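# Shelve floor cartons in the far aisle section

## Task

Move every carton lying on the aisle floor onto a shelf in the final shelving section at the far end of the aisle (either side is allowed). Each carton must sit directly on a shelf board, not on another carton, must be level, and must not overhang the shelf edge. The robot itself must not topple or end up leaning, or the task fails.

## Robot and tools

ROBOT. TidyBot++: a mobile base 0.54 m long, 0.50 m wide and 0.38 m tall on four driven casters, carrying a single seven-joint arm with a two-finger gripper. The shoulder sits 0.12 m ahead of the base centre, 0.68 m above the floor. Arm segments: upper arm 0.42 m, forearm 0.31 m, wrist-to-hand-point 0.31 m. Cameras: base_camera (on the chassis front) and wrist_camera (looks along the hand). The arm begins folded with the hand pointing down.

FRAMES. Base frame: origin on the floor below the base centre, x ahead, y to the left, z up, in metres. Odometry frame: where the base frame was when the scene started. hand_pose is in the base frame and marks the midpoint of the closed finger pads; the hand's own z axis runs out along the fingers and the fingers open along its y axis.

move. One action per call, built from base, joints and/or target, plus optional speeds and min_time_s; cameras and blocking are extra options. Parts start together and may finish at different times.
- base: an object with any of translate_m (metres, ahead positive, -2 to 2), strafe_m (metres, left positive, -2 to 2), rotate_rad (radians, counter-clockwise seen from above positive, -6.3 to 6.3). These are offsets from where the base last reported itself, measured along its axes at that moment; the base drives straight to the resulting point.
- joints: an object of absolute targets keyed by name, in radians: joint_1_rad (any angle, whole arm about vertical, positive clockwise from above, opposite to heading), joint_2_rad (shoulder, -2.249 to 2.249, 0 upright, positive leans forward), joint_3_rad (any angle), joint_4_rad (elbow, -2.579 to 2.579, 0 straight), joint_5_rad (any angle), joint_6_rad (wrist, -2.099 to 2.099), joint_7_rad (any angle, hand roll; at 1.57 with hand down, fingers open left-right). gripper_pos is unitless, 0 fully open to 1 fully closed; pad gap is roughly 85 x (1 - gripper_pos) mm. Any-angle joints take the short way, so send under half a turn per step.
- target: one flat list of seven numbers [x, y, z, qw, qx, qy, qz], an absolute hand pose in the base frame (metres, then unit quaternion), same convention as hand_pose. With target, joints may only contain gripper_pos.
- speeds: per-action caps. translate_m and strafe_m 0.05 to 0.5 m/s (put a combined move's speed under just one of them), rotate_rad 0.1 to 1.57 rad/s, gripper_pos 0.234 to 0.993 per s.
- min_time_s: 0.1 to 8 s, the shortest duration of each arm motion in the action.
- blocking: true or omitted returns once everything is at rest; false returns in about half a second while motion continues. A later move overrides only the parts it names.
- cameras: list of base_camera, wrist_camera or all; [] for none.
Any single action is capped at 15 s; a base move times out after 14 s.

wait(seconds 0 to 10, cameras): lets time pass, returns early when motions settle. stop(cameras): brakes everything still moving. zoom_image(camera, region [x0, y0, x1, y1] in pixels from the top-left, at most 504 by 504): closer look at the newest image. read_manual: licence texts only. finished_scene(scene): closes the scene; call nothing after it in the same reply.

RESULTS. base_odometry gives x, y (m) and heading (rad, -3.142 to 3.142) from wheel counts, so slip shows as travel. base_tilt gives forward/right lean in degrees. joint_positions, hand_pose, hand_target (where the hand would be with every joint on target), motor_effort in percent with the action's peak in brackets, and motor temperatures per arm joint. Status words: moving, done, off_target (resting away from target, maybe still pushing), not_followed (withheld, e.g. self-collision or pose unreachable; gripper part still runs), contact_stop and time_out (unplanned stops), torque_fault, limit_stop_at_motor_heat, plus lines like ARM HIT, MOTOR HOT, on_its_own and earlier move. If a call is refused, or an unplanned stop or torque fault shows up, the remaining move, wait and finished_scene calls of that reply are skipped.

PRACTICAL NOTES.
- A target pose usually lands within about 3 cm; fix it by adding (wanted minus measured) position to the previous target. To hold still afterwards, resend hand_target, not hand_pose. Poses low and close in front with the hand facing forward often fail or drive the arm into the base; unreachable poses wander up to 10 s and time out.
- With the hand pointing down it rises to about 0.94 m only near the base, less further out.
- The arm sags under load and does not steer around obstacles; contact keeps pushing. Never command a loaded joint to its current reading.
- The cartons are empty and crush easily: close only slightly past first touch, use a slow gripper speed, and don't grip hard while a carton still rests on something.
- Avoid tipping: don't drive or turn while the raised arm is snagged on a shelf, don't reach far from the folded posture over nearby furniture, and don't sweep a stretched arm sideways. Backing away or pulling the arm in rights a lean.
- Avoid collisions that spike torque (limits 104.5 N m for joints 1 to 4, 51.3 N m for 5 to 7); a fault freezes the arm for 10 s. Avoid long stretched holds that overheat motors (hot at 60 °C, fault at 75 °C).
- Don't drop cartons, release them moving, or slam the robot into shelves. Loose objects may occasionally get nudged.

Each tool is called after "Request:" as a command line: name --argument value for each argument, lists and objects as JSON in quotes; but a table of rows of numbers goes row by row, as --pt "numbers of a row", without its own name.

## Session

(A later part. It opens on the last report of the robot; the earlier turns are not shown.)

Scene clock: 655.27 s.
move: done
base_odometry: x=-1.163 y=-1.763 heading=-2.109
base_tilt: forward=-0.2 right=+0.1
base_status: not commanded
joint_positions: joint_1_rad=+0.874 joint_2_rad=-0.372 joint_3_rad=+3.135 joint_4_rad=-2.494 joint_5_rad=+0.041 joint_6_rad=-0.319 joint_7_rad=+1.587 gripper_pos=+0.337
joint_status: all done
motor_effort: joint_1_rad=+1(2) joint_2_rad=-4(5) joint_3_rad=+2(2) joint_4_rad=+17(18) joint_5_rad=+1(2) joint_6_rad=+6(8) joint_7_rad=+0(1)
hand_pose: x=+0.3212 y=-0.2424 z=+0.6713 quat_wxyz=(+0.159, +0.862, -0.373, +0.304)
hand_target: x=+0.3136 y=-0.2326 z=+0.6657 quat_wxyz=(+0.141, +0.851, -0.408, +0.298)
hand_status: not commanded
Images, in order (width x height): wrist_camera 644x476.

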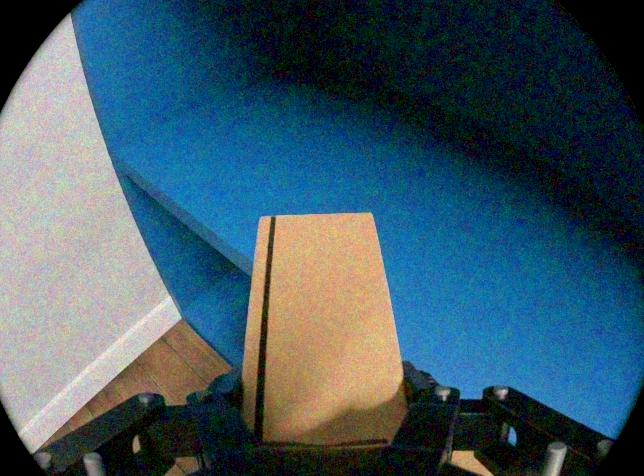

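Request:
move --base '{"strafe_m": 0.03}' --joints '{"joint_1_rad": 1.6, "joint_5_rad": -0.04}' --cameras '["all"]'

Request:
move --joints '{"joint_2_rad": 0.38, "joint_4_rad": -2.27, "joint_6_rad": 0.32}' --min_time_s 2 --cameras '["all"]'

Scene clock: 691.00 s.
move: done
base_odometry: x=-1.138 y=-1.779 heading=-2.109
base_tilt: forward=-0.2 right=+0.1
base_status: done
joint_positions: joint_1_rad=+1.573 joint_2_rad=-0.376 joint_3_rad=+3.133 joint_4_rad=-2.496 joint_5_rad=+0.002 joint_6_rad=-0.321 joint_7_rad=+1.587 gripper_pos=+0.337
joint_status: all done
motor_effort: joint_1_rad=+0(1) joint_2_rad=-4(6) joint_3_rad=+1(2) joint_4_rad=+17(18) joint_5_rad=+1(2) joint_6_rad=+7(8) joint_7_rad=+0(1)
hand_pose: x=+0.1218 y=-0.3144 z=+0.6712 quat_wxyz=(+0.246, +0.672, -0.656, +0.240)
hand_target: x=+0.1224 y=-0.3033 z=+0.6658 quat_wxyz=(+0.226, +0.649, -0.686, +0.240)
hand_status: not commanded
pictures: base_camera, wrist_camera
Images, in order (width x height): base_camera 644x364, wrist_camera 644x476.

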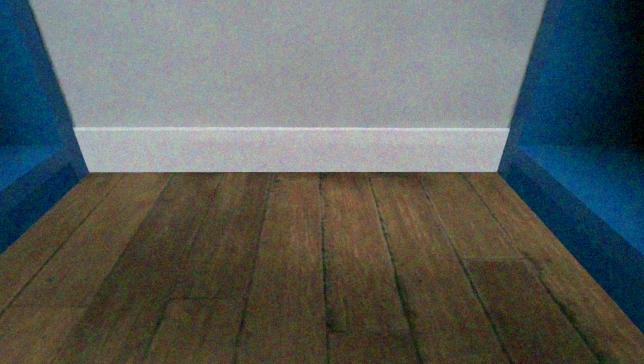

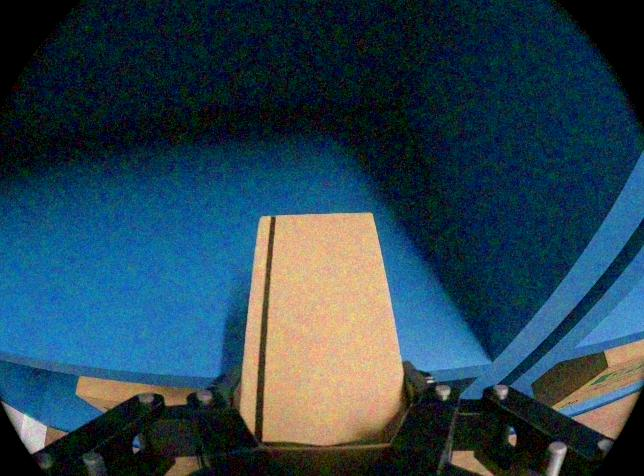

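Scene clock: 693.50 s.
move: done
base_odometry: x=-1.138 y=-1.779 heading=-2.109
base_tilt: forward=-0.2 right=+0.1
base_status: not commanded
joint_positions: joint_1_rad=+1.574 joint_2_rad=+0.350 joint_3_rad=+3.133 joint_4_rad=-2.291 joint_5_rad=+0.002 joint_6_rad=+0.264 joint_7_rad=+1.587 gripper_pos=+0.337
joint_status: all done
motor_effort: joint_1_rad=+0(1) joint_2_rad=-21(23) joint_3_rad=+1(2) joint_4_rad=+12(18) joint_5_rad=+1(2) joint_6_rad=+7(8) joint_7_rad=-1(1)
hand_pose: x=+0.1235 y=-0.5102 z=+0.5762 quat_wxyz=(+0.264, +0.663, -0.649, +0.263)
hand_target: x=+0.1135 y=-0.5299 z=+0.5812 quat_wxyz=(+0.273, +0.625, -0.673, +0.285)
hand_status: not commanded
pictures: base_camera, wrist_camera
Images, in order (width x height): base_camera 644x364, wrist_camera 644x476.

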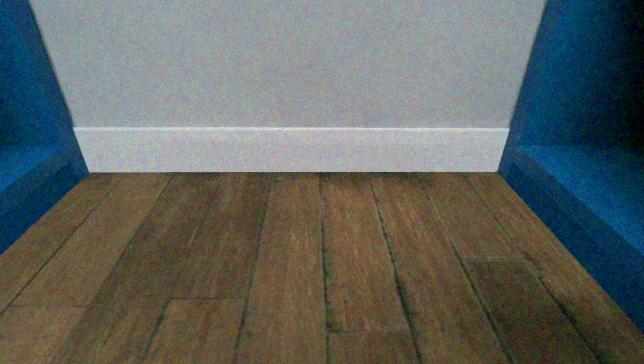

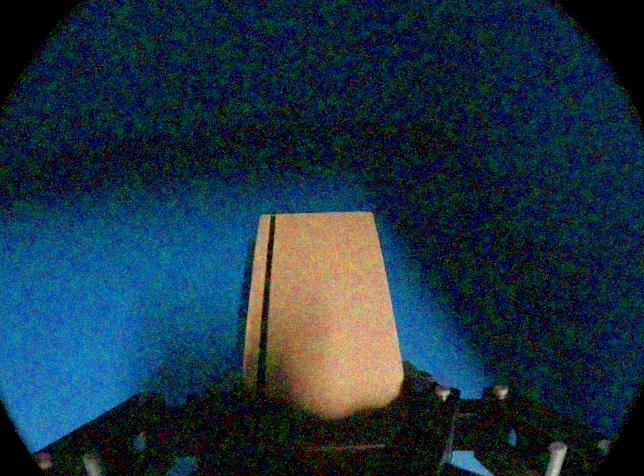

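Request:
move --joints '{"joint_2_rad": 0.433, "joint_4_rad": -2.165, "joint_6_rad": 0.18}' --min_time_s 1 --cameras '["wrist_camera"]'

Scene clock: 726.10 s.
move: done
base_odometry: x=-1.138 y=-1.779 heading=-2.109
base_tilt: forward=-0.2 right=+0.1
base_status: not commanded
joint_positions: joint_1_rad=+1.574 joint_2_rad=+0.402 joint_3_rad=+3.133 joint_4_rad=-2.190 joint_5_rad=+0.002 joint_6_rad=+0.222 joint_7_rad=+1.587 gripper_pos=+0.337
joint_status: all done
motor_effort: joint_1_rad=+1(1) joint_2_rad=-25(25) joint_3_rad=+1(1) joint_4_rad=+13(13) joint_5_rad=+2(2) joint_6_rad=+7(8) joint_7_rad=+0(1)
hand_pose: x=+0.1237 y=-0.5457 z=+0.5779 quat_wxyz=(+0.267, +0.662, -0.648, +0.266)
hand_target: x=+0.1151 y=-0.5450 z=+0.5615 quat_wxyz=(+0.243, +0.637, -0.685, +0.257)
hand_status: not commanded
Images, in order (width x height): wrist_camera 644x476.

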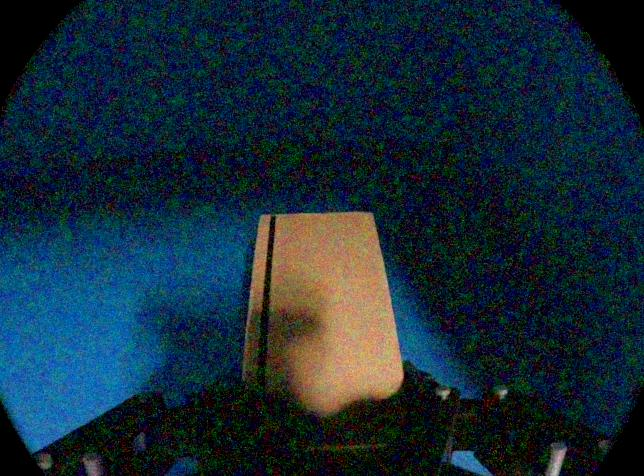

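Request:
move --joints '{"joint_2_rad": 0.483, "joint_4_rad": -2.18, "joint_6_rad": 0.34}' --min_time_s 1 --cameras '["wrist_camera"]'

Scene clock: 733.37 s.
move: done
base_odometry: x=-1.138 y=-1.779 heading=-2.109
base_tilt: forward=-0.2 right=+0.1
base_status: not commanded
joint_positions: joint_1_rad=+1.574 joint_2_rad=+0.435 joint_3_rad=+3.133 joint_4_rad=-2.190 joint_5_rad=+0.001 joint_6_rad=+0.293 joint_7_rad=+1.587 gripper_pos=+0.337
joint_status: all done
motor_effort: joint_1_rad=+0(1) joint_2_rad=-23(25) joint_3_rad=+1(1) joint_4_rad=+12(13) joint_5_rad=+1(2) joint_6_rad=+6(8) joint_7_rad=+0(1)
hand_pose: x=+0.1237 y=-0.5579 z=+0.5754 quat_wxyz=(+0.279, +0.657, -0.643, +0.278)
hand_target: x=+0.1128 y=-0.5672 z=+0.5628 quat_wxyz=(+0.275, +0.624, -0.673, +0.287)
hand_status: not commanded
Images, in order (width x height): wrist_camera 644x476.

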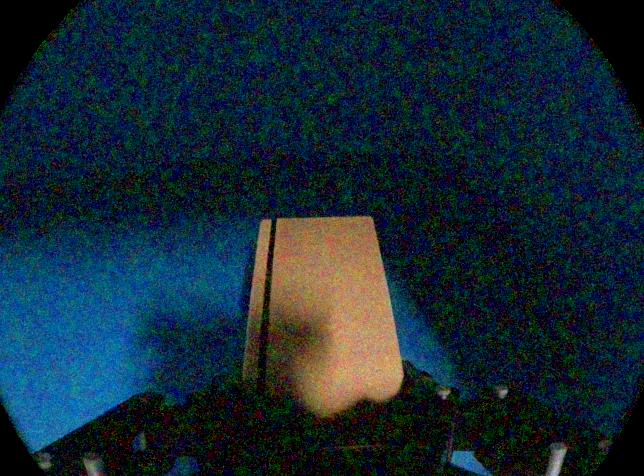

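Request:
move --joints '{"joint_6_rad": 0.215}' --min_time_s 1 --cameras '["wrist_camera"]'

Scene clock: 744.67 s.
move: done
base_odometry: x=-1.138 y=-1.779 heading=-2.109
base_tilt: forward=-0.2 right=+0.1
base_status: not commanded
joint_positions: joint_1_rad=+1.574 joint_2_rad=+0.435 joint_3_rad=+3.133 joint_4_rad=-2.184 joint_5_rad=+0.001 joint_6_rad=+0.281 joint_7_rad=+1.587 gripper_pos=+0.337
joint_status: all done
motor_effort: joint_1_rad=+0(1) joint_2_rad=-18(23) joint_3_rad=+1(2) joint_4_rad=+10(12) joint_5_rad=+1(2) joint_6_rad=+4(8) joint_7_rad=+0(1)
hand_pose: x=+0.1236 y=-0.5581 z=+0.5749 quat_wxyz=(+0.277, +0.657, -0.644, +0.276)
hand_target: x=+0.1148 y=-0.5389 z=+0.5362 quat_wxyz=(+0.233, +0.640, -0.689, +0.247)
hand_status: not commanded
Images, in order (width x height): wrist_camera 644x476.

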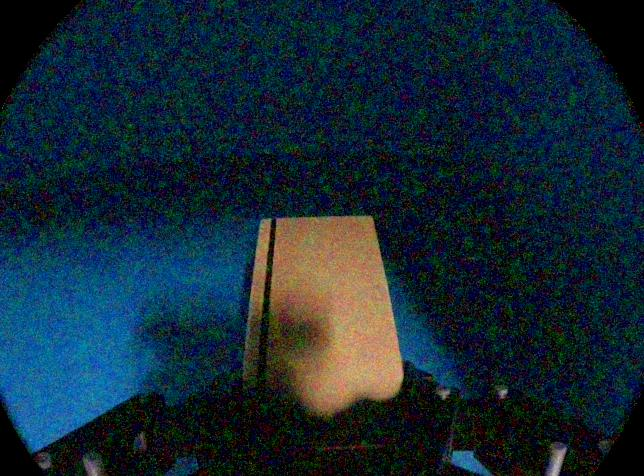

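Request:
move --joints '{"joint_2_rad": 0.455, "joint_6_rad": 0.29}' --cameras '[]'

Request:
move --joints '{"gripper_pos": 0.2}' --speeds '{"gripper_pos": 0.234}' --cameras '["wrist_camera"]'

Scene clock: 754.07 s.
move: done
base_odometry: x=-1.138 y=-1.779 heading=-2.109
base_tilt: forward=-0.2 right=+0.1
base_status: not commanded
joint_positions: joint_1_rad=+1.574 joint_2_rad=+0.437 joint_3_rad=+3.133 joint_4_rad=-2.183 joint_5_rad=+0.001 joint_6_rad=+0.288 joint_7_rad=+1.587 gripper_pos=+0.337
joint_status: all done
motor_effort: joint_1_rad=+0(0) joint_2_rad=-24(25) joint_3_rad=+1(2) joint_4_rad=+11(13) joint_5_rad=+1(2) joint_6_rad=+7(8) joint_7_rad=+0(1)
hand_pose: x=+0.1235 y=-0.5597 z=+0.5754 quat_wxyz=(+0.279, +0.657, -0.644, +0.278)
hand_target: x=+0.1135 y=-0.5597 z=+0.5674 quat_wxyz=(+0.268, +0.627, -0.676, +0.281)
hand_status: not commanded

Scene clock: 755.23 s.
move: done
base_odometry: x=-1.138 y=-1.779 heading=-2.109
base_tilt: forward=-0.2 right=+0.1
base_status: not commanded
joint_positions: joint_1_rad=+1.574 joint_2_rad=+0.437 joint_3_rad=+3.133 joint_4_rad=-2.183 joint_5_rad=+0.001 joint_6_rad=+0.288 joint_7_rad=+1.587 gripper_pos=+0.200
joint_status: all done
motor_effort: joint_1_rad=+0(1) joint_2_rad=-25(26) joint_3_rad=+1(1) joint_4_rad=+12(12) joint_5_rad=+1(2) joint_6_rad=+7(8) joint_7_rad=-1(1)
hand_pose: x=+0.1235 y=-0.5597 z=+0.5754 quat_wxyz=(+0.279, +0.657, -0.644, +0.278)
hand_target: x=+0.1135 y=-0.5597 z=+0.5674 quat_wxyz=(+0.268, +0.627, -0.676, +0.281)
hand_status: not commanded
Images, in order (width x height): wrist_camera 644x476.

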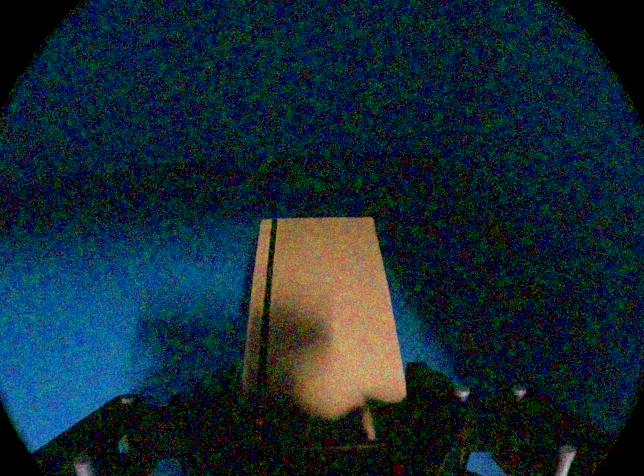

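Request:
move --joints '{"gripper_pos": 0.0}' --cameras '[]'

Request:
move --joints '{"joint_2_rad": 0.1, "joint_4_rad": -2.2, "joint_6_rad": 0.0}' --min_time_s 1 --cameras '["wrist_camera"]'

Request:
move --joints '{"joint_2_rad": -0.39, "joint_4_rad": -2.5, "joint_6_rad": -0.36}' --min_time_s 1 --cameras '["wrist_camera"]'

Scene clock: 763.57 s.
move: done
base_odometry: x=-1.138 y=-1.779 heading=-2.109
base_tilt: forward=-0.2 right=+0.1
base_status: not commanded
joint_positions: joint_1_rad=+1.574 joint_2_rad=+0.437 joint_3_rad=+3.133 joint_4_rad=-2.183 joint_5_rad=+0.001 joint_6_rad=+0.288 joint_7_rad=+1.587 gripper_pos=+0.000
joint_status: all done
motor_effort: joint_1_rad=+0(1) joint_2_rad=-24(26) joint_3_rad=+1(1) joint_4_rad=+12(12) joint_5_rad=+1(2) joint_6_rad=+7(8) joint_7_rad=+0(1)
hand_pose: x=+0.1235 y=-0.5597 z=+0.5754 quat_wxyz=(+0.279, +0.657, -0.644, +0.278)
hand_target: x=+0.1135 y=-0.5597 z=+0.5674 quat_wxyz=(+0.268, +0.627, -0.676, +0.281)
hand_status: not commanded

Scene clock: 765.10 s.
move: done
base_odometry: x=-1.138 y=-1.779 heading=-2.109
base_tilt: forward=-0.2 right=+0.1
base_status: not commanded
joint_positions: joint_1_rad=+1.574 joint_2_rad=+0.133 joint_3_rad=+3.133 joint_4_rad=-2.188 joint_5_rad=+0.001 joint_6_rad=+0.049 joint_7_rad=+1.587 gripper_pos=+0.000
joint_status: all done
motor_effort: joint_1_rad=+0(1) joint_2_rad=-19(27) joint_3_rad=+1(2) joint_4_rad=+16(17) joint_5_rad=+1(2) joint_6_rad=+7(9) joint_7_rad=+0(1)
hand_pose: x=+0.1233 y=-0.5236 z=+0.6837 quat_wxyz=(+0.299, +0.648, -0.634, +0.297)
hand_target: x=+0.1175 y=-0.5083 z=+0.6837 quat_wxyz=(+0.280, +0.624, -0.666, +0.297)
hand_status: not commanded
Images, in order (width x height): wrist_camera 644x476.

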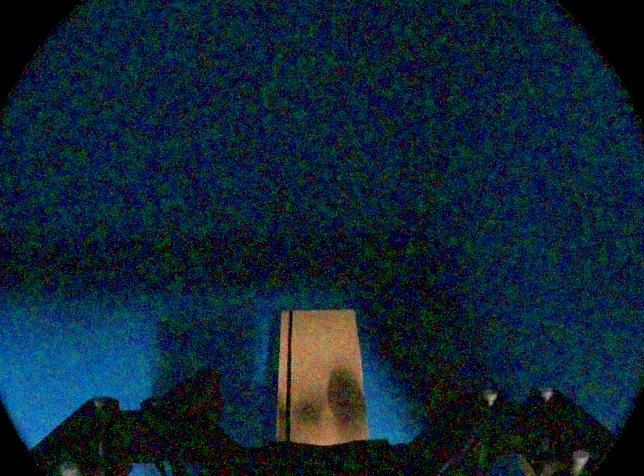

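Scene clock: 766.80 s.
move: done
base_odometry: x=-1.138 y=-1.779 heading=-2.109
base_tilt: forward=-0.2 right=+0.1
base_status: not commanded
joint_positions: joint_1_rad=+1.574 joint_2_rad=-0.366 joint_3_rad=+3.133 joint_4_rad=-2.489 joint_5_rad=+0.001 joint_6_rad=-0.310 joint_7_rad=+1.587 gripper_pos=+0.000
joint_status: all done
motor_effort: joint_1_rad=+0(1) joint_2_rad=-4(20) joint_3_rad=+1(2) joint_4_rad=+17(18) joint_5_rad=+1(2) joint_6_rad=+6(8) joint_7_rad=+0(1)
hand_pose: x=+0.1219 y=-0.3195 z=+0.6735 quat_wxyz=(+0.248, +0.671, -0.656, +0.243)
hand_target: x=+0.1224 y=-0.3033 z=+0.6658 quat_wxyz=(+0.226, +0.649, -0.686, +0.240)
hand_status: not commanded
Images, in order (width x height): wrist_camera 644x476.

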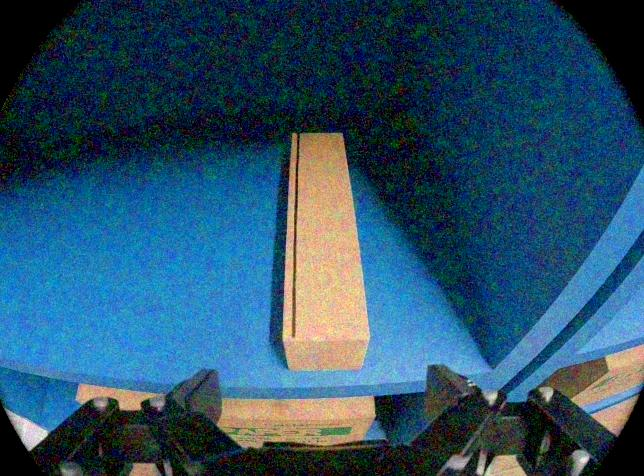

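Request:
move --base '{"translate_m": -0.82}' --joints '{"joint_1_rad": 3.13, "joint_6_rad": -0.5}' --cameras '["wrist_camera"]'

Request:
move --joints '{"joint_2_rad": 1.45, "joint_4_rad": -1.37, "joint_6_rad": 0.49}' --min_time_s 2 --cameras '["wrist_camera"]'

Scene clock: 802.07 s.
move: done
base_odometry: x=-0.717 y=-1.075 heading=-2.109
base_tilt: forward=-0.2 right=+0.1
base_status: done
joint_positions: joint_1_rad=+3.103 joint_2_rad=-0.368 joint_3_rad=+3.132 joint_4_rad=-2.490 joint_5_rad=-0.001 joint_6_rad=-0.454 joint_7_rad=+1.587 gripper_pos=+0.000
joint_status: all done
motor_effort: joint_1_rad=+0(2) joint_2_rad=-3(6) joint_3_rad=+2(3) joint_4_rad=+17(17) joint_5_rad=+1(2) joint_6_rad=+5(7) joint_7_rad=+0(1)
hand_pose: x=-0.1639 y=-0.0148 z=+0.6472 quat_wxyz=(+0.279, +0.031, -0.960, +0.003)
hand_target: x=-0.1480 y=-0.0159 z=+0.6411 quat_wxyz=(+0.262, -0.006, -0.965, +0.016)
hand_status: not commanded
Images, in order (width x height): wrist_camera 644x476.

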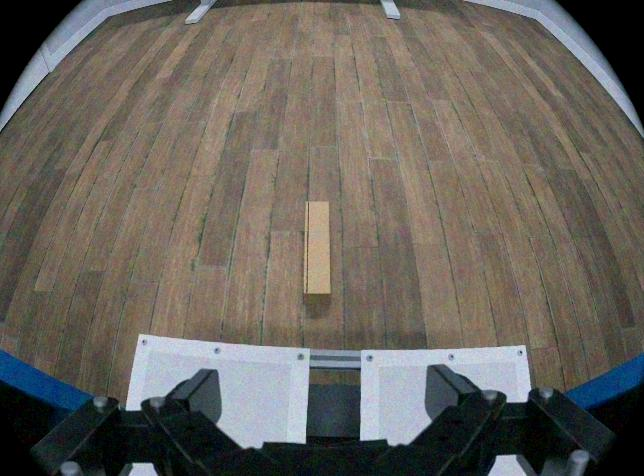

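Scene clock: 805.37 s.
move: done
base_odometry: x=-0.717 y=-1.075 heading=-2.109
base_tilt: forward=-0.2 right=+0.1
base_status: not commanded
joint_positions: joint_1_rad=+3.103 joint_2_rad=+1.414 joint_3_rad=+3.131 joint_4_rad=-1.392 joint_5_rad=-0.001 joint_6_rad=+0.434 joint_7_rad=+1.587 gripper_pos=+0.000
joint_status: all done
motor_effort: joint_1_rad=+0(1) joint_2_rad=-40(43) joint_3_rad=+0(2) joint_4_rad=+10(18) joint_5_rad=+2(2) joint_6_rad=+7(8) joint_7_rad=+0(1)
hand_pose: x=-0.6156 y=-0.0350 z=+0.2269 quat_wxyz=(+0.375, +0.024, -0.927, +0.009)
hand_target: x=-0.6236 y=-0.0170 z=+0.2203 quat_wxyz=(+0.394, -0.027, -0.918, +0.016)
hand_status: not commanded
Images, in order (width x height): wrist_camera 644x476.

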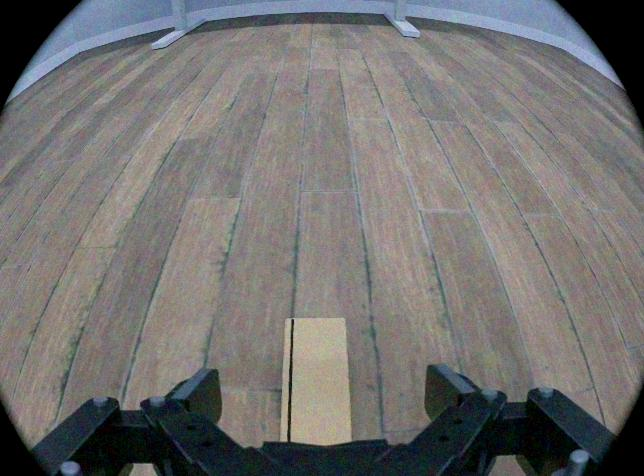

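Request:
move --joints '{"joint_2_rad": 1.75, "joint_4_rad": -1.03, "joint_6_rad": 0.36}' --min_time_s 1.5 --cameras '["wrist_camera"]'

Request:
move --joints '{"joint_2_rad": 1.91, "joint_4_rad": -0.865}' --min_time_s 1.5 --cameras '["wrist_camera"]'

Scene clock: 815.23 s.
move: done
base_odometry: x=-0.717 y=-1.075 heading=-2.109
base_tilt: forward=-0.2 right=+0.1
base_status: not commanded
joint_positions: joint_1_rad=+3.103 joint_2_rad=+1.713 joint_3_rad=+3.131 joint_4_rad=-1.050 joint_5_rad=-0.001 joint_6_rad=+0.405 joint_7_rad=+1.587 gripper_pos=+0.000
joint_status: all done
motor_effort: joint_1_rad=+0(1) joint_2_rad=-42(44) joint_3_rad=+0(1) joint_4_rad=+10(11) joint_5_rad=+1(2) joint_6_rad=+6(8) joint_7_rad=+0(1)
hand_pose: x=-0.6325 y=-0.0346 z=+0.1096 quat_wxyz=(+0.382, +0.022, -0.924, +0.009)
hand_target: x=-0.6117 y=-0.0164 z=+0.0794 quat_wxyz=(+0.352, -0.029, -0.935, +0.015)
hand_status: not commanded
Images, in order (width x height): wrist_camera 644x476.

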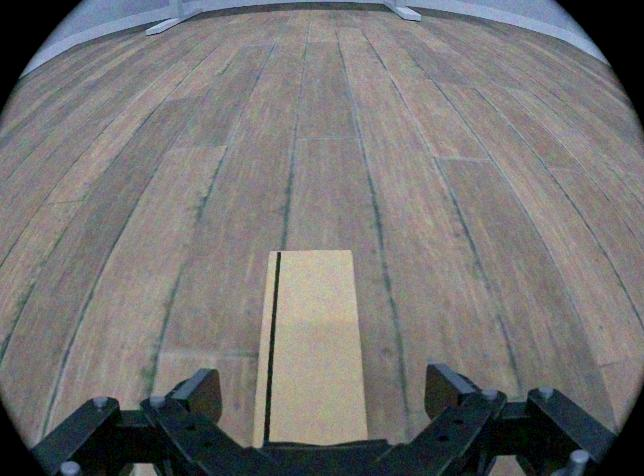

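Scene clock: 817.07 s.
move: done
base_odometry: x=-0.717 y=-1.075 heading=-2.109
base_tilt: forward=-0.2 right=+0.1
base_status: not commanded
joint_positions: joint_1_rad=+3.103 joint_2_rad=+1.870 joint_3_rad=+3.131 joint_4_rad=-0.886 joint_5_rad=-0.001 joint_6_rad=+0.404 joint_7_rad=+1.587 gripper_pos=+0.000
joint_status: all done
motor_effort: joint_1_rad=+0(1) joint_2_rad=-40(42) joint_3_rad=+0(1) joint_4_rad=+10(11) joint_5_rad=+1(2) joint_6_rad=+7(8) joint_7_rad=+0(1)
hand_pose: x=-0.6219 y=-0.0335 z=+0.0478 quat_wxyz=(+0.385, +0.021, -0.923, +0.008)
hand_target: x=-0.5972 y=-0.0145 z=+0.0159 quat_wxyz=(+0.355, -0.031, -0.934, +0.014)
hand_status: not commanded
Images, in order (width x height): wrist_camera 644x476.

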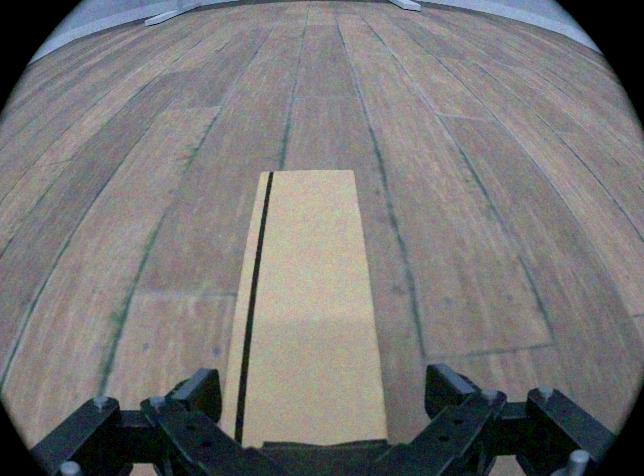

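Request:
move --joints '{"gripper_pos": 0.3}' --speeds '{"gripper_pos": 0.234}' --cameras '["wrist_camera"]'

Request:
move --joints '{"gripper_pos": 0.345}' --speeds '{"gripper_pos": 0.234}' --cameras '["wrist_camera"]'

Scene clock: 823.00 s.
move: done
base_odometry: x=-0.717 y=-1.075 heading=-2.109
base_tilt: forward=-0.2 right=+0.1
base_status: not commanded
joint_positions: joint_1_rad=+3.103 joint_2_rad=+1.870 joint_3_rad=+3.131 joint_4_rad=-0.886 joint_5_rad=-0.001 joint_6_rad=+0.404 joint_7_rad=+1.587 gripper_pos=+0.299
joint_status: all done
motor_effort: joint_1_rad=+1(1) joint_2_rad=-41(41) joint_3_rad=+0(1) joint_4_rad=+10(11) joint_5_rad=+1(2) joint_6_rad=+8(8) joint_7_rad=-1(1)
hand_pose: x=-0.6220 y=-0.0335 z=+0.0478 quat_wxyz=(+0.385, +0.021, -0.923, +0.008)
hand_target: x=-0.5972 y=-0.0145 z=+0.0159 quat_wxyz=(+0.355, -0.031, -0.934, +0.014)
hand_status: not commanded
Images, in order (width x height): wrist_camera 644x476.

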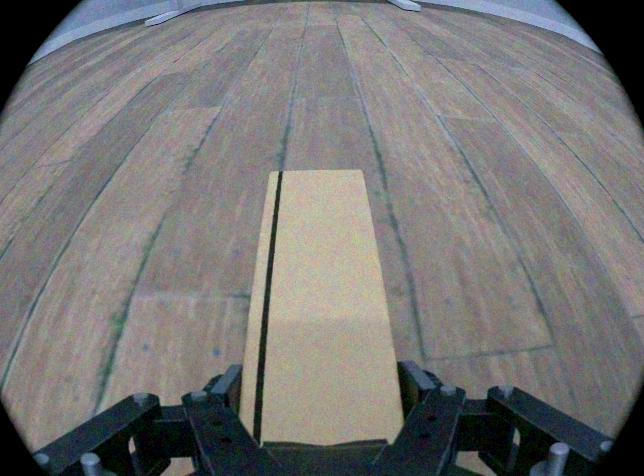

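Scene clock: 824.07 s.
move: done
base_odometry: x=-0.717 y=-1.075 heading=-2.109
base_tilt: forward=-0.2 right=+0.1
base_status: not commanded
joint_positions: joint_1_rad=+3.103 joint_2_rad=+1.870 joint_3_rad=+3.131 joint_4_rad=-0.886 joint_5_rad=-0.001 joint_6_rad=+0.404 joint_7_rad=+1.587 gripper_pos=+0.341
joint_status: all done
motor_effort: joint_1_rad=+0(1) joint_2_rad=-40(41) joint_3_rad=+1(1) joint_4_rad=+10(11) joint_5_rad=+1(2) joint_6_rad=+8(8) joint_7_rad=+0(1)
hand_pose: x=-0.6222 y=-0.0335 z=+0.0479 quat_wxyz=(+0.385, +0.021, -0.923, +0.008)
hand_target: x=-0.5972 y=-0.0145 z=+0.0159 quat_wxyz=(+0.355, -0.031, -0.934, +0.014)
hand_status: not commanded
Images, in order (width x height): wrist_camera 644x476.

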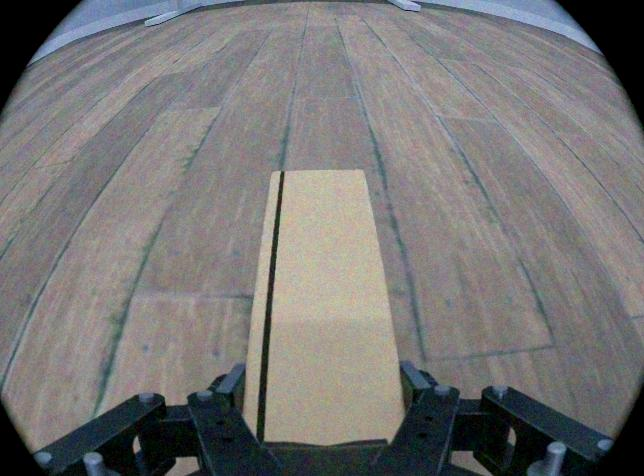

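Request:
move --joints '{"joint_2_rad": 1.35, "joint_4_rad": -1.4, "joint_6_rad": 0.4}' --min_time_s 1.5 --cameras '["wrist_camera"]'

Request:
move --joints '{"joint_2_rad": -0.39, "joint_4_rad": -2.5, "joint_6_rad": -0.75}' --min_time_s 2.5 --cameras '["wrist_camera"]'

Request:
move --base '{"translate_m": 1.04, "strafe_m": 0.07}' --cameras '["all"]'

Scene clock: 846.07 s.
move: done
base_odometry: x=-0.717 y=-1.075 heading=-2.109
base_tilt: forward=-0.2 right=+0.1
base_status: not commanded
joint_positions: joint_1_rad=+3.103 joint_2_rad=+1.398 joint_3_rad=+3.131 joint_4_rad=-1.389 joint_5_rad=-0.001 joint_6_rad=+0.404 joint_7_rad=+1.587 gripper_pos=+0.341
joint_status: all done
motor_effort: joint_1_rad=+0(1) joint_2_rad=-41(45) joint_3_rad=+1(1) joint_4_rad=+10(11) joint_5_rad=+1(2) joint_6_rad=+7(8) joint_7_rad=+0(1)
hand_pose: x=-0.6183 y=-0.0352 z=+0.2340 quat_wxyz=(+0.371, +0.024, -0.928, +0.009)
hand_target: x=-0.6327 y=-0.0187 z=+0.2650 quat_wxyz=(+0.385, -0.025, -0.922, +0.017)
hand_status: not commanded
Images, in order (width x height): wrist_camera 644x476.

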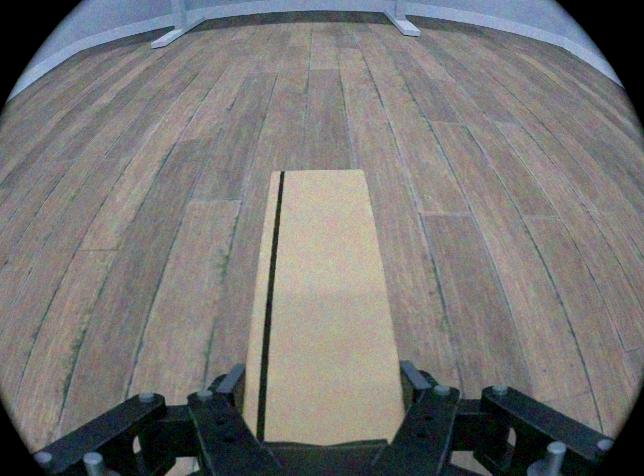

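Scene clock: 849.03 s.
move: done
base_odometry: x=-0.717 y=-1.075 heading=-2.109
base_tilt: forward=-0.2 right=+0.1
base_status: not commanded
joint_positions: joint_1_rad=+3.103 joint_2_rad=-0.367 joint_3_rad=+3.131 joint_4_rad=-2.491 joint_5_rad=-0.001 joint_6_rad=-0.703 joint_7_rad=+1.587 gripper_pos=+0.341
joint_status: all done
motor_effort: joint_1_rad=+0(1) joint_2_rad=-3(44) joint_3_rad=+1(2) joint_4_rad=+16(17) joint_5_rad=+1(2) joint_6_rad=+4(9) joint_7_rad=+0(1)
hand_pose: x=-0.0936 y=-0.0114 z=+0.6133 quat_wxyz=(+0.157, +0.031, -0.987, +0.001)
hand_target: x=-0.0767 y=-0.0158 z=+0.6105 quat_wxyz=(+0.140, -0.005, -0.990, +0.015)
hand_status: not commanded
Images, in order (width x height): wrist_camera 644x476.

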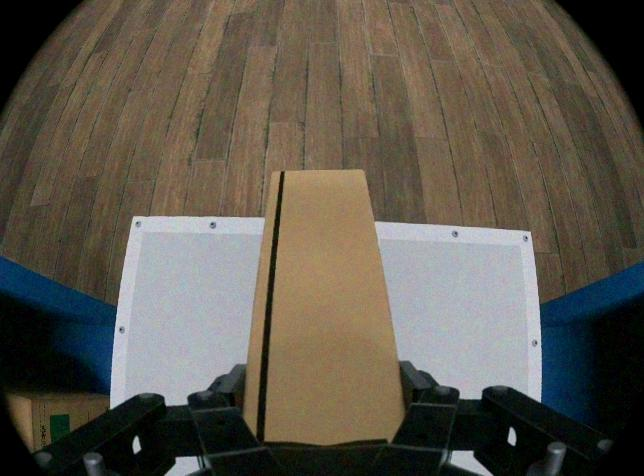

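Scene clock: 852.37 s.
move: done
base_odometry: x=-1.190 y=-2.004 heading=-2.109
base_tilt: forward=-0.2 right=+0.1
base_status: done
joint_positions: joint_1_rad=+3.104 joint_2_rad=-0.374 joint_3_rad=+3.131 joint_4_rad=-2.495 joint_5_rad=-0.001 joint_6_rad=-0.712 joint_7_rad=+1.587 gripper_pos=+0.341
joint_status: not commanded
motor_effort: joint_1_rad=+0(1) joint_2_rad=-2(5) joint_3_rad=+1(2) joint_4_rad=+16(17) joint_5_rad=+1(2) joint_6_rad=+4(5) joint_7_rad=+0(1)
hand_pose: x=-0.0895 y=-0.0113 z=+0.6125 quat_wxyz=(+0.154, +0.031, -0.988, +0.001)
hand_target: x=-0.0767 y=-0.0158 z=+0.6105 quat_wxyz=(+0.140, -0.005, -0.990, +0.015)
hand_status: not commanded
pictures: base_camera, wrist_camera
Images, in order (width x height): base_camera 644x364, wrist_camera 644x476.

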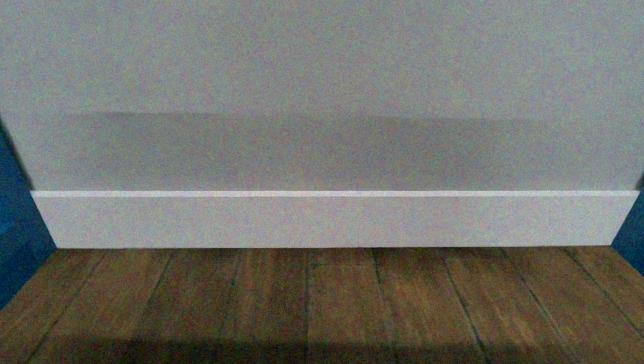

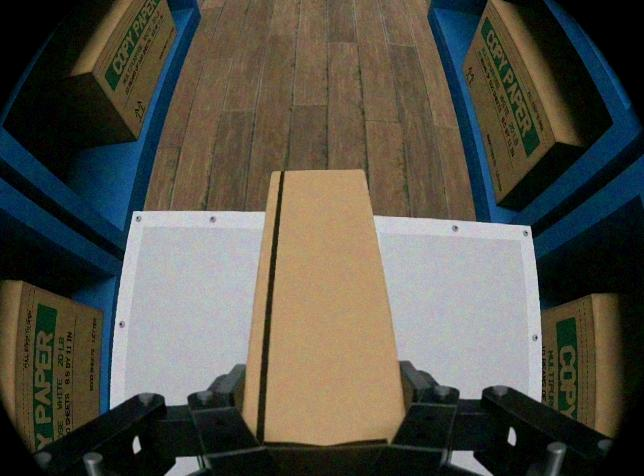

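Request:
move --joints '{"joint_1_rad": 1.55}' --cameras '["wrist_camera"]'

Request:
move --joints '{"joint_2_rad": 0.0, "joint_4_rad": -2.27, "joint_6_rad": -0.04}' --min_time_s 1.5 --cameras '["wrist_camera"]'

Scene clock: 876.77 s.
move: done
base_odometry: x=-1.190 y=-2.004 heading=-2.109
base_tilt: forward=-0.2 right=+0.1
base_status: not commanded
joint_positions: joint_1_rad=+1.577 joint_2_rad=-0.374 joint_3_rad=+3.131 joint_4_rad=-2.495 joint_5_rad=-0.002 joint_6_rad=-0.712 joint_7_rad=+1.587 gripper_pos=+0.341
joint_status: all done
motor_effort: joint_1_rad=-1(2) joint_2_rad=-3(4) joint_3_rad=+1(2) joint_4_rad=+16(16) joint_5_rad=+1(2) joint_6_rad=+3(4) joint_7_rad=+0(1)
hand_pose: x=+0.1211 y=-0.2088 z=+0.6125 quat_wxyz=(+0.110, +0.705, -0.692, +0.107)
hand_target: x=+0.1366 y=-0.1955 z=+0.6105 quat_wxyz=(+0.088, +0.700, -0.700, +0.110)
hand_status: not commanded
Images, in order (width x height): wrist_camera 644x476.

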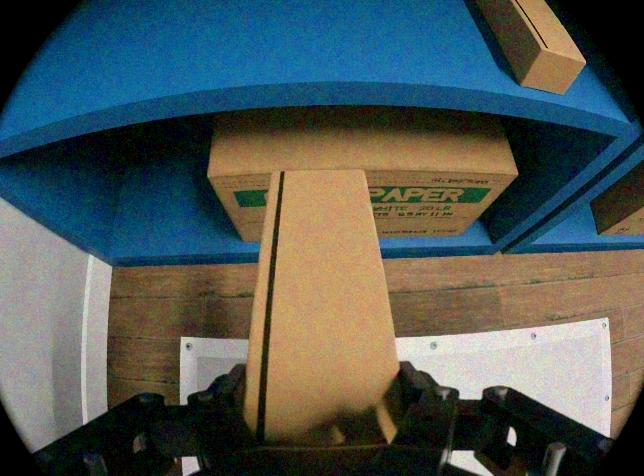

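Scene clock: 878.93 s.
move: done
base_odometry: x=-1.190 y=-2.004 heading=-2.109
base_tilt: forward=-0.2 right=+0.1
base_status: not commanded
joint_positions: joint_1_rad=+1.577 joint_2_rad=-0.021 joint_3_rad=+3.131 joint_4_rad=-2.295 joint_5_rad=-0.002 joint_6_rad=-0.100 joint_7_rad=+1.587 gripper_pos=+0.341
joint_status: all done
motor_effort: joint_1_rad=+0(1) joint_2_rad=-15(16) joint_3_rad=+1(2) joint_4_rad=+16(17) joint_5_rad=+1(2) joint_6_rad=+8(9) joint_7_rad=+0(1)
hand_pose: x=+0.1223 y=-0.4469 z=+0.6750 quat_wxyz=(+0.266, +0.662, -0.649, +0.263)
hand_target: x=+0.1417 y=-0.4698 z=+0.6905 quat_wxyz=(+0.270, +0.642, -0.651, +0.300)
hand_status: not commanded
Images, in order (width x height): wrist_camera 644x476.

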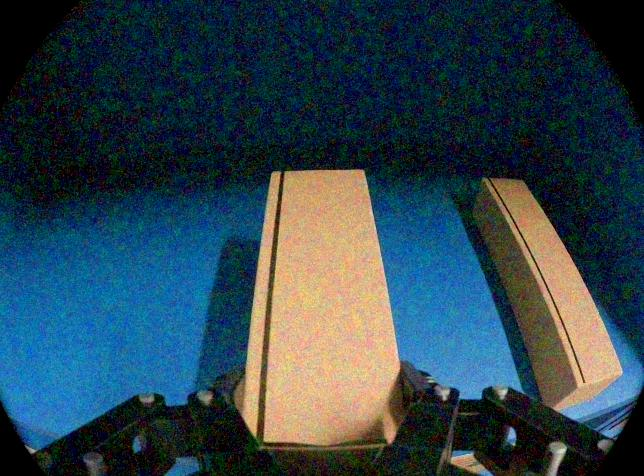

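Request:
move --joints '{"joint_2_rad": 0.47, "joint_4_rad": -1.97, "joint_6_rad": 0.13}' --min_time_s 1.5 --cameras '["wrist_camera"]'

Scene clock: 887.73 s.
move: done
base_odometry: x=-1.190 y=-2.004 heading=-2.109
base_tilt: forward=-0.2 right=+0.1
base_status: not commanded
joint_positions: joint_1_rad=+1.577 joint_2_rad=+0.445 joint_3_rad=+3.131 joint_4_rad=-1.999 joint_5_rad=-0.002 joint_6_rad=+0.070 joint_7_rad=+1.587 gripper_pos=+0.341
joint_status: all done
motor_effort: joint_1_rad=+1(1) joint_2_rad=-28(29) joint_3_rad=+1(2) joint_4_rad=+15(18) joint_5_rad=+1(1) joint_6_rad=+7(9) joint_7_rad=+0(1)
hand_pose: x=+0.1226 y=-0.5989 z=+0.5963 quat_wxyz=(+0.265, +0.661, -0.651, +0.264)
hand_target: x=+0.1456 y=-0.6227 z=+0.6073 quat_wxyz=(+0.269, +0.639, -0.654, +0.301)
hand_status: not commanded
Images, in order (width x height): wrist_camera 644x476.

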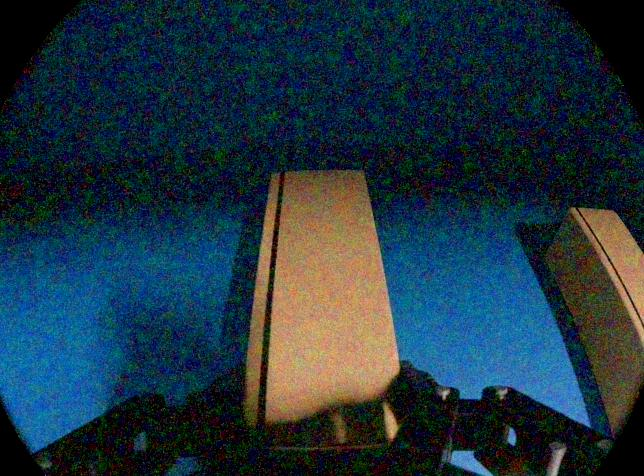

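Request:
move --joints '{"joint_2_rad": 0.5, "joint_4_rad": -1.985, "joint_6_rad": 0.185}' --min_time_s 1 --cameras '["wrist_camera"]'

Scene clock: 895.23 s.
move: done
base_odometry: x=-1.190 y=-2.004 heading=-2.109
base_tilt: forward=-0.2 right=+0.1
base_status: not commanded
joint_positions: joint_1_rad=+1.577 joint_2_rad=+0.467 joint_3_rad=+3.131 joint_4_rad=-1.999 joint_5_rad=-0.002 joint_6_rad=+0.125 joint_7_rad=+1.587 gripper_pos=+0.341
joint_status: all done
motor_effort: joint_1_rad=+0(1) joint_2_rad=-28(29) joint_3_rad=+1(1) joint_4_rad=+14(15) joint_5_rad=+1(2) joint_6_rad=+7(9) joint_7_rad=+0(1)
hand_pose: x=+0.1226 y=-0.6093 z=+0.5957 quat_wxyz=(+0.276, +0.656, -0.646, +0.276)
hand_target: x=+0.1450 y=-0.6249 z=+0.5948 quat_wxyz=(+0.273, +0.637, -0.653, +0.304)
hand_status: not commanded
Images, in order (width x height): wrist_camera 644x476.

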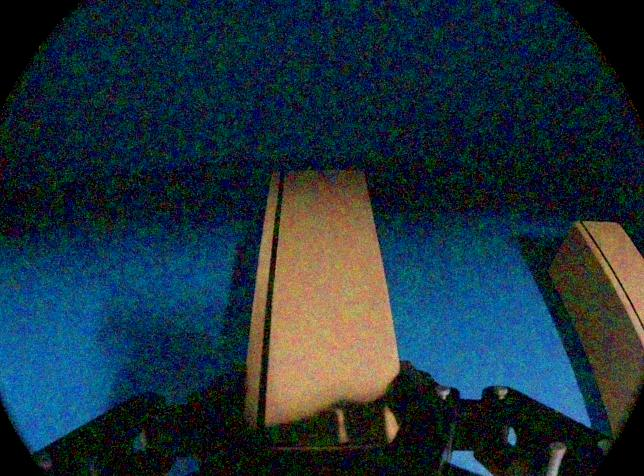

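Request:
move --joints '{"joint_2_rad": 0.505, "joint_4_rad": -2.055, "joint_6_rad": 0.22}' --min_time_s 1 --cameras '["wrist_camera"]'

Scene clock: 911.97 s.
move: done
base_odometry: x=-1.190 y=-2.004 heading=-2.109
base_tilt: forward=-0.2 right=+0.1
base_status: not commanded
joint_positions: joint_1_rad=+1.577 joint_2_rad=+0.472 joint_3_rad=+3.131 joint_4_rad=-2.046 joint_5_rad=-0.002 joint_6_rad=+0.161 joint_7_rad=+1.587 gripper_pos=+0.341
joint_status: all done
motor_effort: joint_1_rad=+0(1) joint_2_rad=-28(29) joint_3_rad=+1(1) joint_4_rad=+14(15) joint_5_rad=+1(1) joint_6_rad=+8(9) joint_7_rad=+0(1)
hand_pose: x=+0.1226 y=-0.5948 z=+0.5815 quat_wxyz=(+0.271, +0.658, -0.648, +0.270)
hand_target: x=+0.1438 y=-0.5991 z=+0.5710 quat_wxyz=(+0.261, +0.643, -0.659, +0.290)
hand_status: not commanded
Images, in order (width x height): wrist_camera 644x476.

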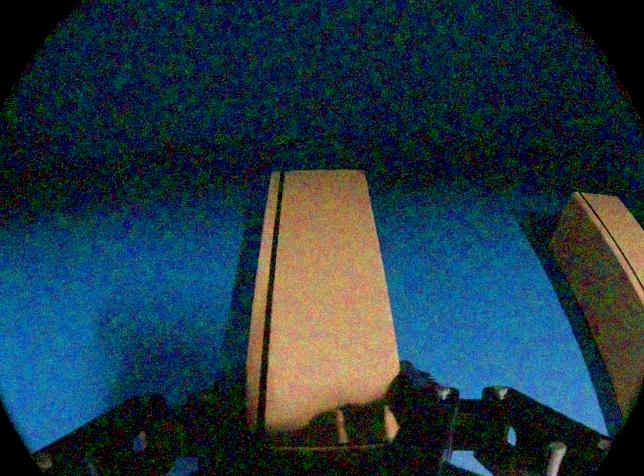

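Request:
move --joints '{"joint_2_rad": 0.53, "joint_4_rad": -2.06, "joint_6_rad": 0.25}' --min_time_s 1 --cameras '["wrist_camera"]'

Scene clock: 919.83 s.
move: done
base_odometry: x=-1.190 y=-2.004 heading=-2.109
base_tilt: forward=-0.2 right=+0.1
base_status: not commanded
joint_positions: joint_1_rad=+1.577 joint_2_rad=+0.486 joint_3_rad=+3.131 joint_4_rad=-2.046 joint_5_rad=-0.002 joint_6_rad=+0.194 joint_7_rad=+1.587 gripper_pos=+0.341
joint_status: all done
motor_effort: joint_1_rad=+0(1) joint_2_rad=-26(29) joint_3_rad=+1(1) joint_4_rad=+13(14) joint_5_rad=+1(2) joint_6_rad=+7(8) joint_7_rad=+0(1)
hand_pose: x=+0.1226 y=-0.6006 z=+0.5802 quat_wxyz=(+0.277, +0.656, -0.646, +0.277)
hand_target: x=+0.1434 y=-0.6003 z=+0.5608 quat_wxyz=(+0.261, +0.643, -0.659, +0.290)
hand_status: not commanded
Images, in order (width x height): wrist_camera 644x476.

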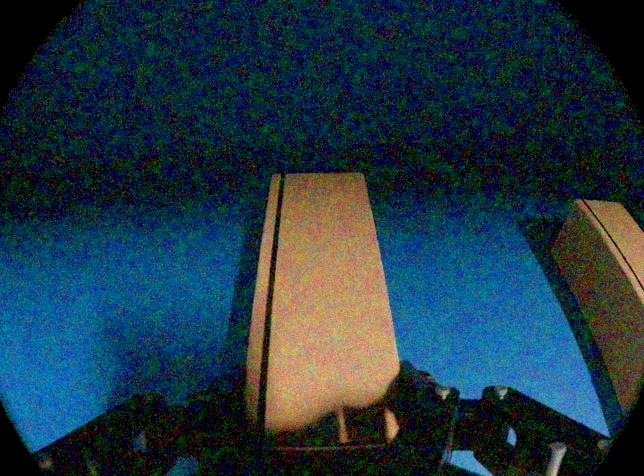

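Request:
move --joints '{"joint_2_rad": 0.51, "joint_6_rad": 0.2}' --cameras '[]'

Request:
move --joints '{"gripper_pos": 0.0}' --speeds '{"gripper_pos": 0.234}' --cameras '["wrist_camera"]'

Request:
move --joints '{"joint_2_rad": 0.1, "joint_4_rad": -2.15, "joint_6_rad": -0.1}' --min_time_s 1 --cameras '["wrist_camera"]'

Request:
move --joints '{"joint_2_rad": -0.39, "joint_4_rad": -2.5, "joint_6_rad": -0.36}' --min_time_s 1 --cameras '["wrist_camera"]'

Scene clock: 926.47 s.
move: done
base_odometry: x=-1.190 y=-2.004 heading=-2.109
base_tilt: forward=-0.2 right=+0.1
base_status: not commanded
joint_positions: joint_1_rad=+1.577 joint_2_rad=+0.486 joint_3_rad=+3.131 joint_4_rad=-2.046 joint_5_rad=-0.002 joint_6_rad=+0.194 joint_7_rad=+1.587 gripper_pos=+0.341
joint_status: all done
motor_effort: joint_1_rad=-1(1) joint_2_rad=-25(27) joint_3_rad=+1(1) joint_4_rad=+11(13) joint_5_rad=+2(2) joint_6_rad=+5(8) joint_7_rad=+0(1)
hand_pose: x=+0.1226 y=-0.6005 z=+0.5801 quat_wxyz=(+0.277, +0.656, -0.646, +0.276)
hand_target: x=+0.1438 y=-0.5917 z=+0.5617 quat_wxyz=(+0.251, +0.647, -0.663, +0.280)
hand_status: not commanded

Scene clock: 928.50 s.
move: done
base_odometry: x=-1.190 y=-2.004 heading=-2.109
base_tilt: forward=-0.2 right=+0.1
base_status: not commanded
joint_positions: joint_1_rad=+1.577 joint_2_rad=+0.487 joint_3_rad=+3.131 joint_4_rad=-2.052 joint_5_rad=-0.002 joint_6_rad=+0.194 joint_7_rad=+1.587 gripper_pos=+0.000
joint_status: all done
motor_effort: joint_1_rad=+0(1) joint_2_rad=-27(28) joint_3_rad=+1(2) joint_4_rad=+13(14) joint_5_rad=+1(2) joint_6_rad=+7(8) joint_7_rad=+0(1)
hand_pose: x=+0.1226 y=-0.5976 z=+0.5773 quat_wxyz=(+0.275, +0.657, -0.647, +0.274)
hand_target: x=+0.1438 y=-0.5917 z=+0.5617 quat_wxyz=(+0.251, +0.647, -0.663, +0.280)
hand_status: not commanded
Images, in order (width x height): wrist_camera 644x476.

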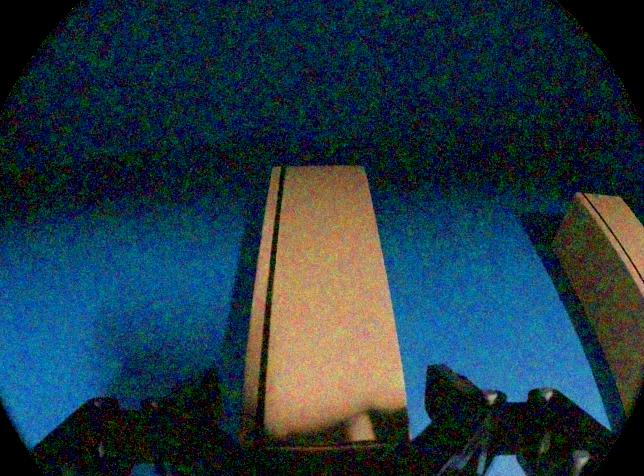

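Scene clock: 930.10 s.
move: done
base_odometry: x=-1.190 y=-2.004 heading=-2.109
base_tilt: forward=-0.2 right=+0.1
base_status: not commanded
joint_positions: joint_1_rad=+1.577 joint_2_rad=+0.134 joint_3_rad=+3.131 joint_4_rad=-2.137 joint_5_rad=-0.002 joint_6_rad=-0.051 joint_7_rad=+1.587 gripper_pos=+0.000
joint_status: all done
motor_effort: joint_1_rad=+0(1) joint_2_rad=-20(29) joint_3_rad=+1(2) joint_4_rad=+16(17) joint_5_rad=+1(2) joint_6_rad=+7(8) joint_7_rad=+0(1)
hand_pose: x=+0.1226 y=-0.5239 z=+0.6834 quat_wxyz=(+0.282, +0.655, -0.643, +0.281)
hand_target: x=+0.1441 y=-0.5072 z=+0.6843 quat_wxyz=(+0.256, +0.648, -0.657, +0.288)
hand_status: not commanded
Images, in order (width x height): wrist_camera 644x476.

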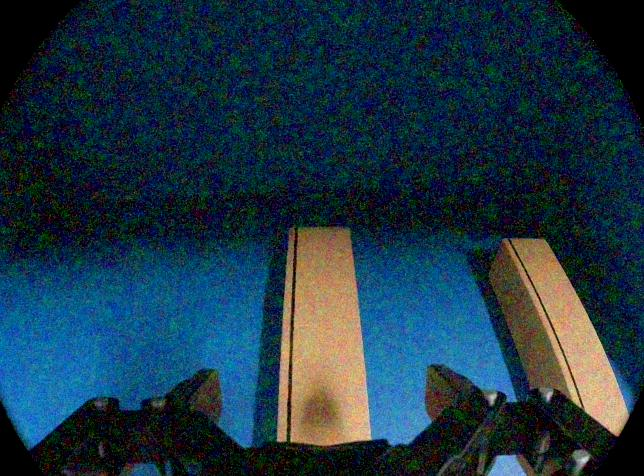

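Scene clock: 931.80 s.
move: done
base_odometry: x=-1.190 y=-2.004 heading=-2.109
base_tilt: forward=-0.2 right=+0.1
base_status: not commanded
joint_positions: joint_1_rad=+1.577 joint_2_rad=-0.366 joint_3_rad=+3.131 joint_4_rad=-2.489 joint_5_rad=-0.002 joint_6_rad=-0.311 joint_7_rad=+1.587 gripper_pos=+0.000
joint_status: all done
motor_effort: joint_1_rad=+0(1) joint_2_rad=-4(21) joint_3_rad=+1(2) joint_4_rad=+17(19) joint_5_rad=+1(2) joint_6_rad=+6(8) joint_7_rad=+0(1)
hand_pose: x=+0.1216 y=-0.3192 z=+0.6732 quat_wxyz=(+0.247, +0.670, -0.657, +0.243)
hand_target: x=+0.1375 y=-0.3028 z=+0.6658 quat_wxyz=(+0.219, +0.666, -0.669, +0.246)
hand_status: not commanded
Images, in order (width x height): wrist_camera 644x476.

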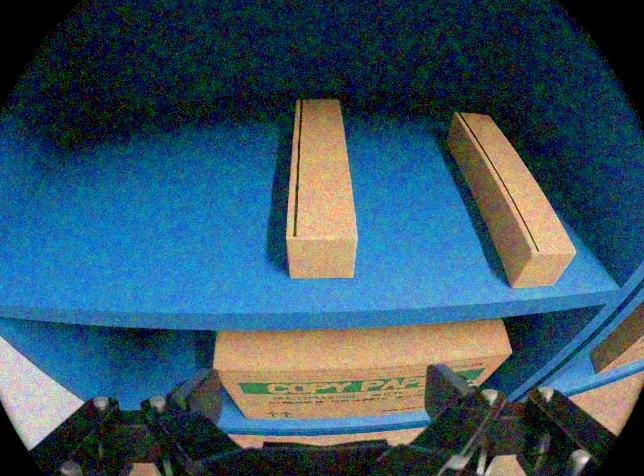

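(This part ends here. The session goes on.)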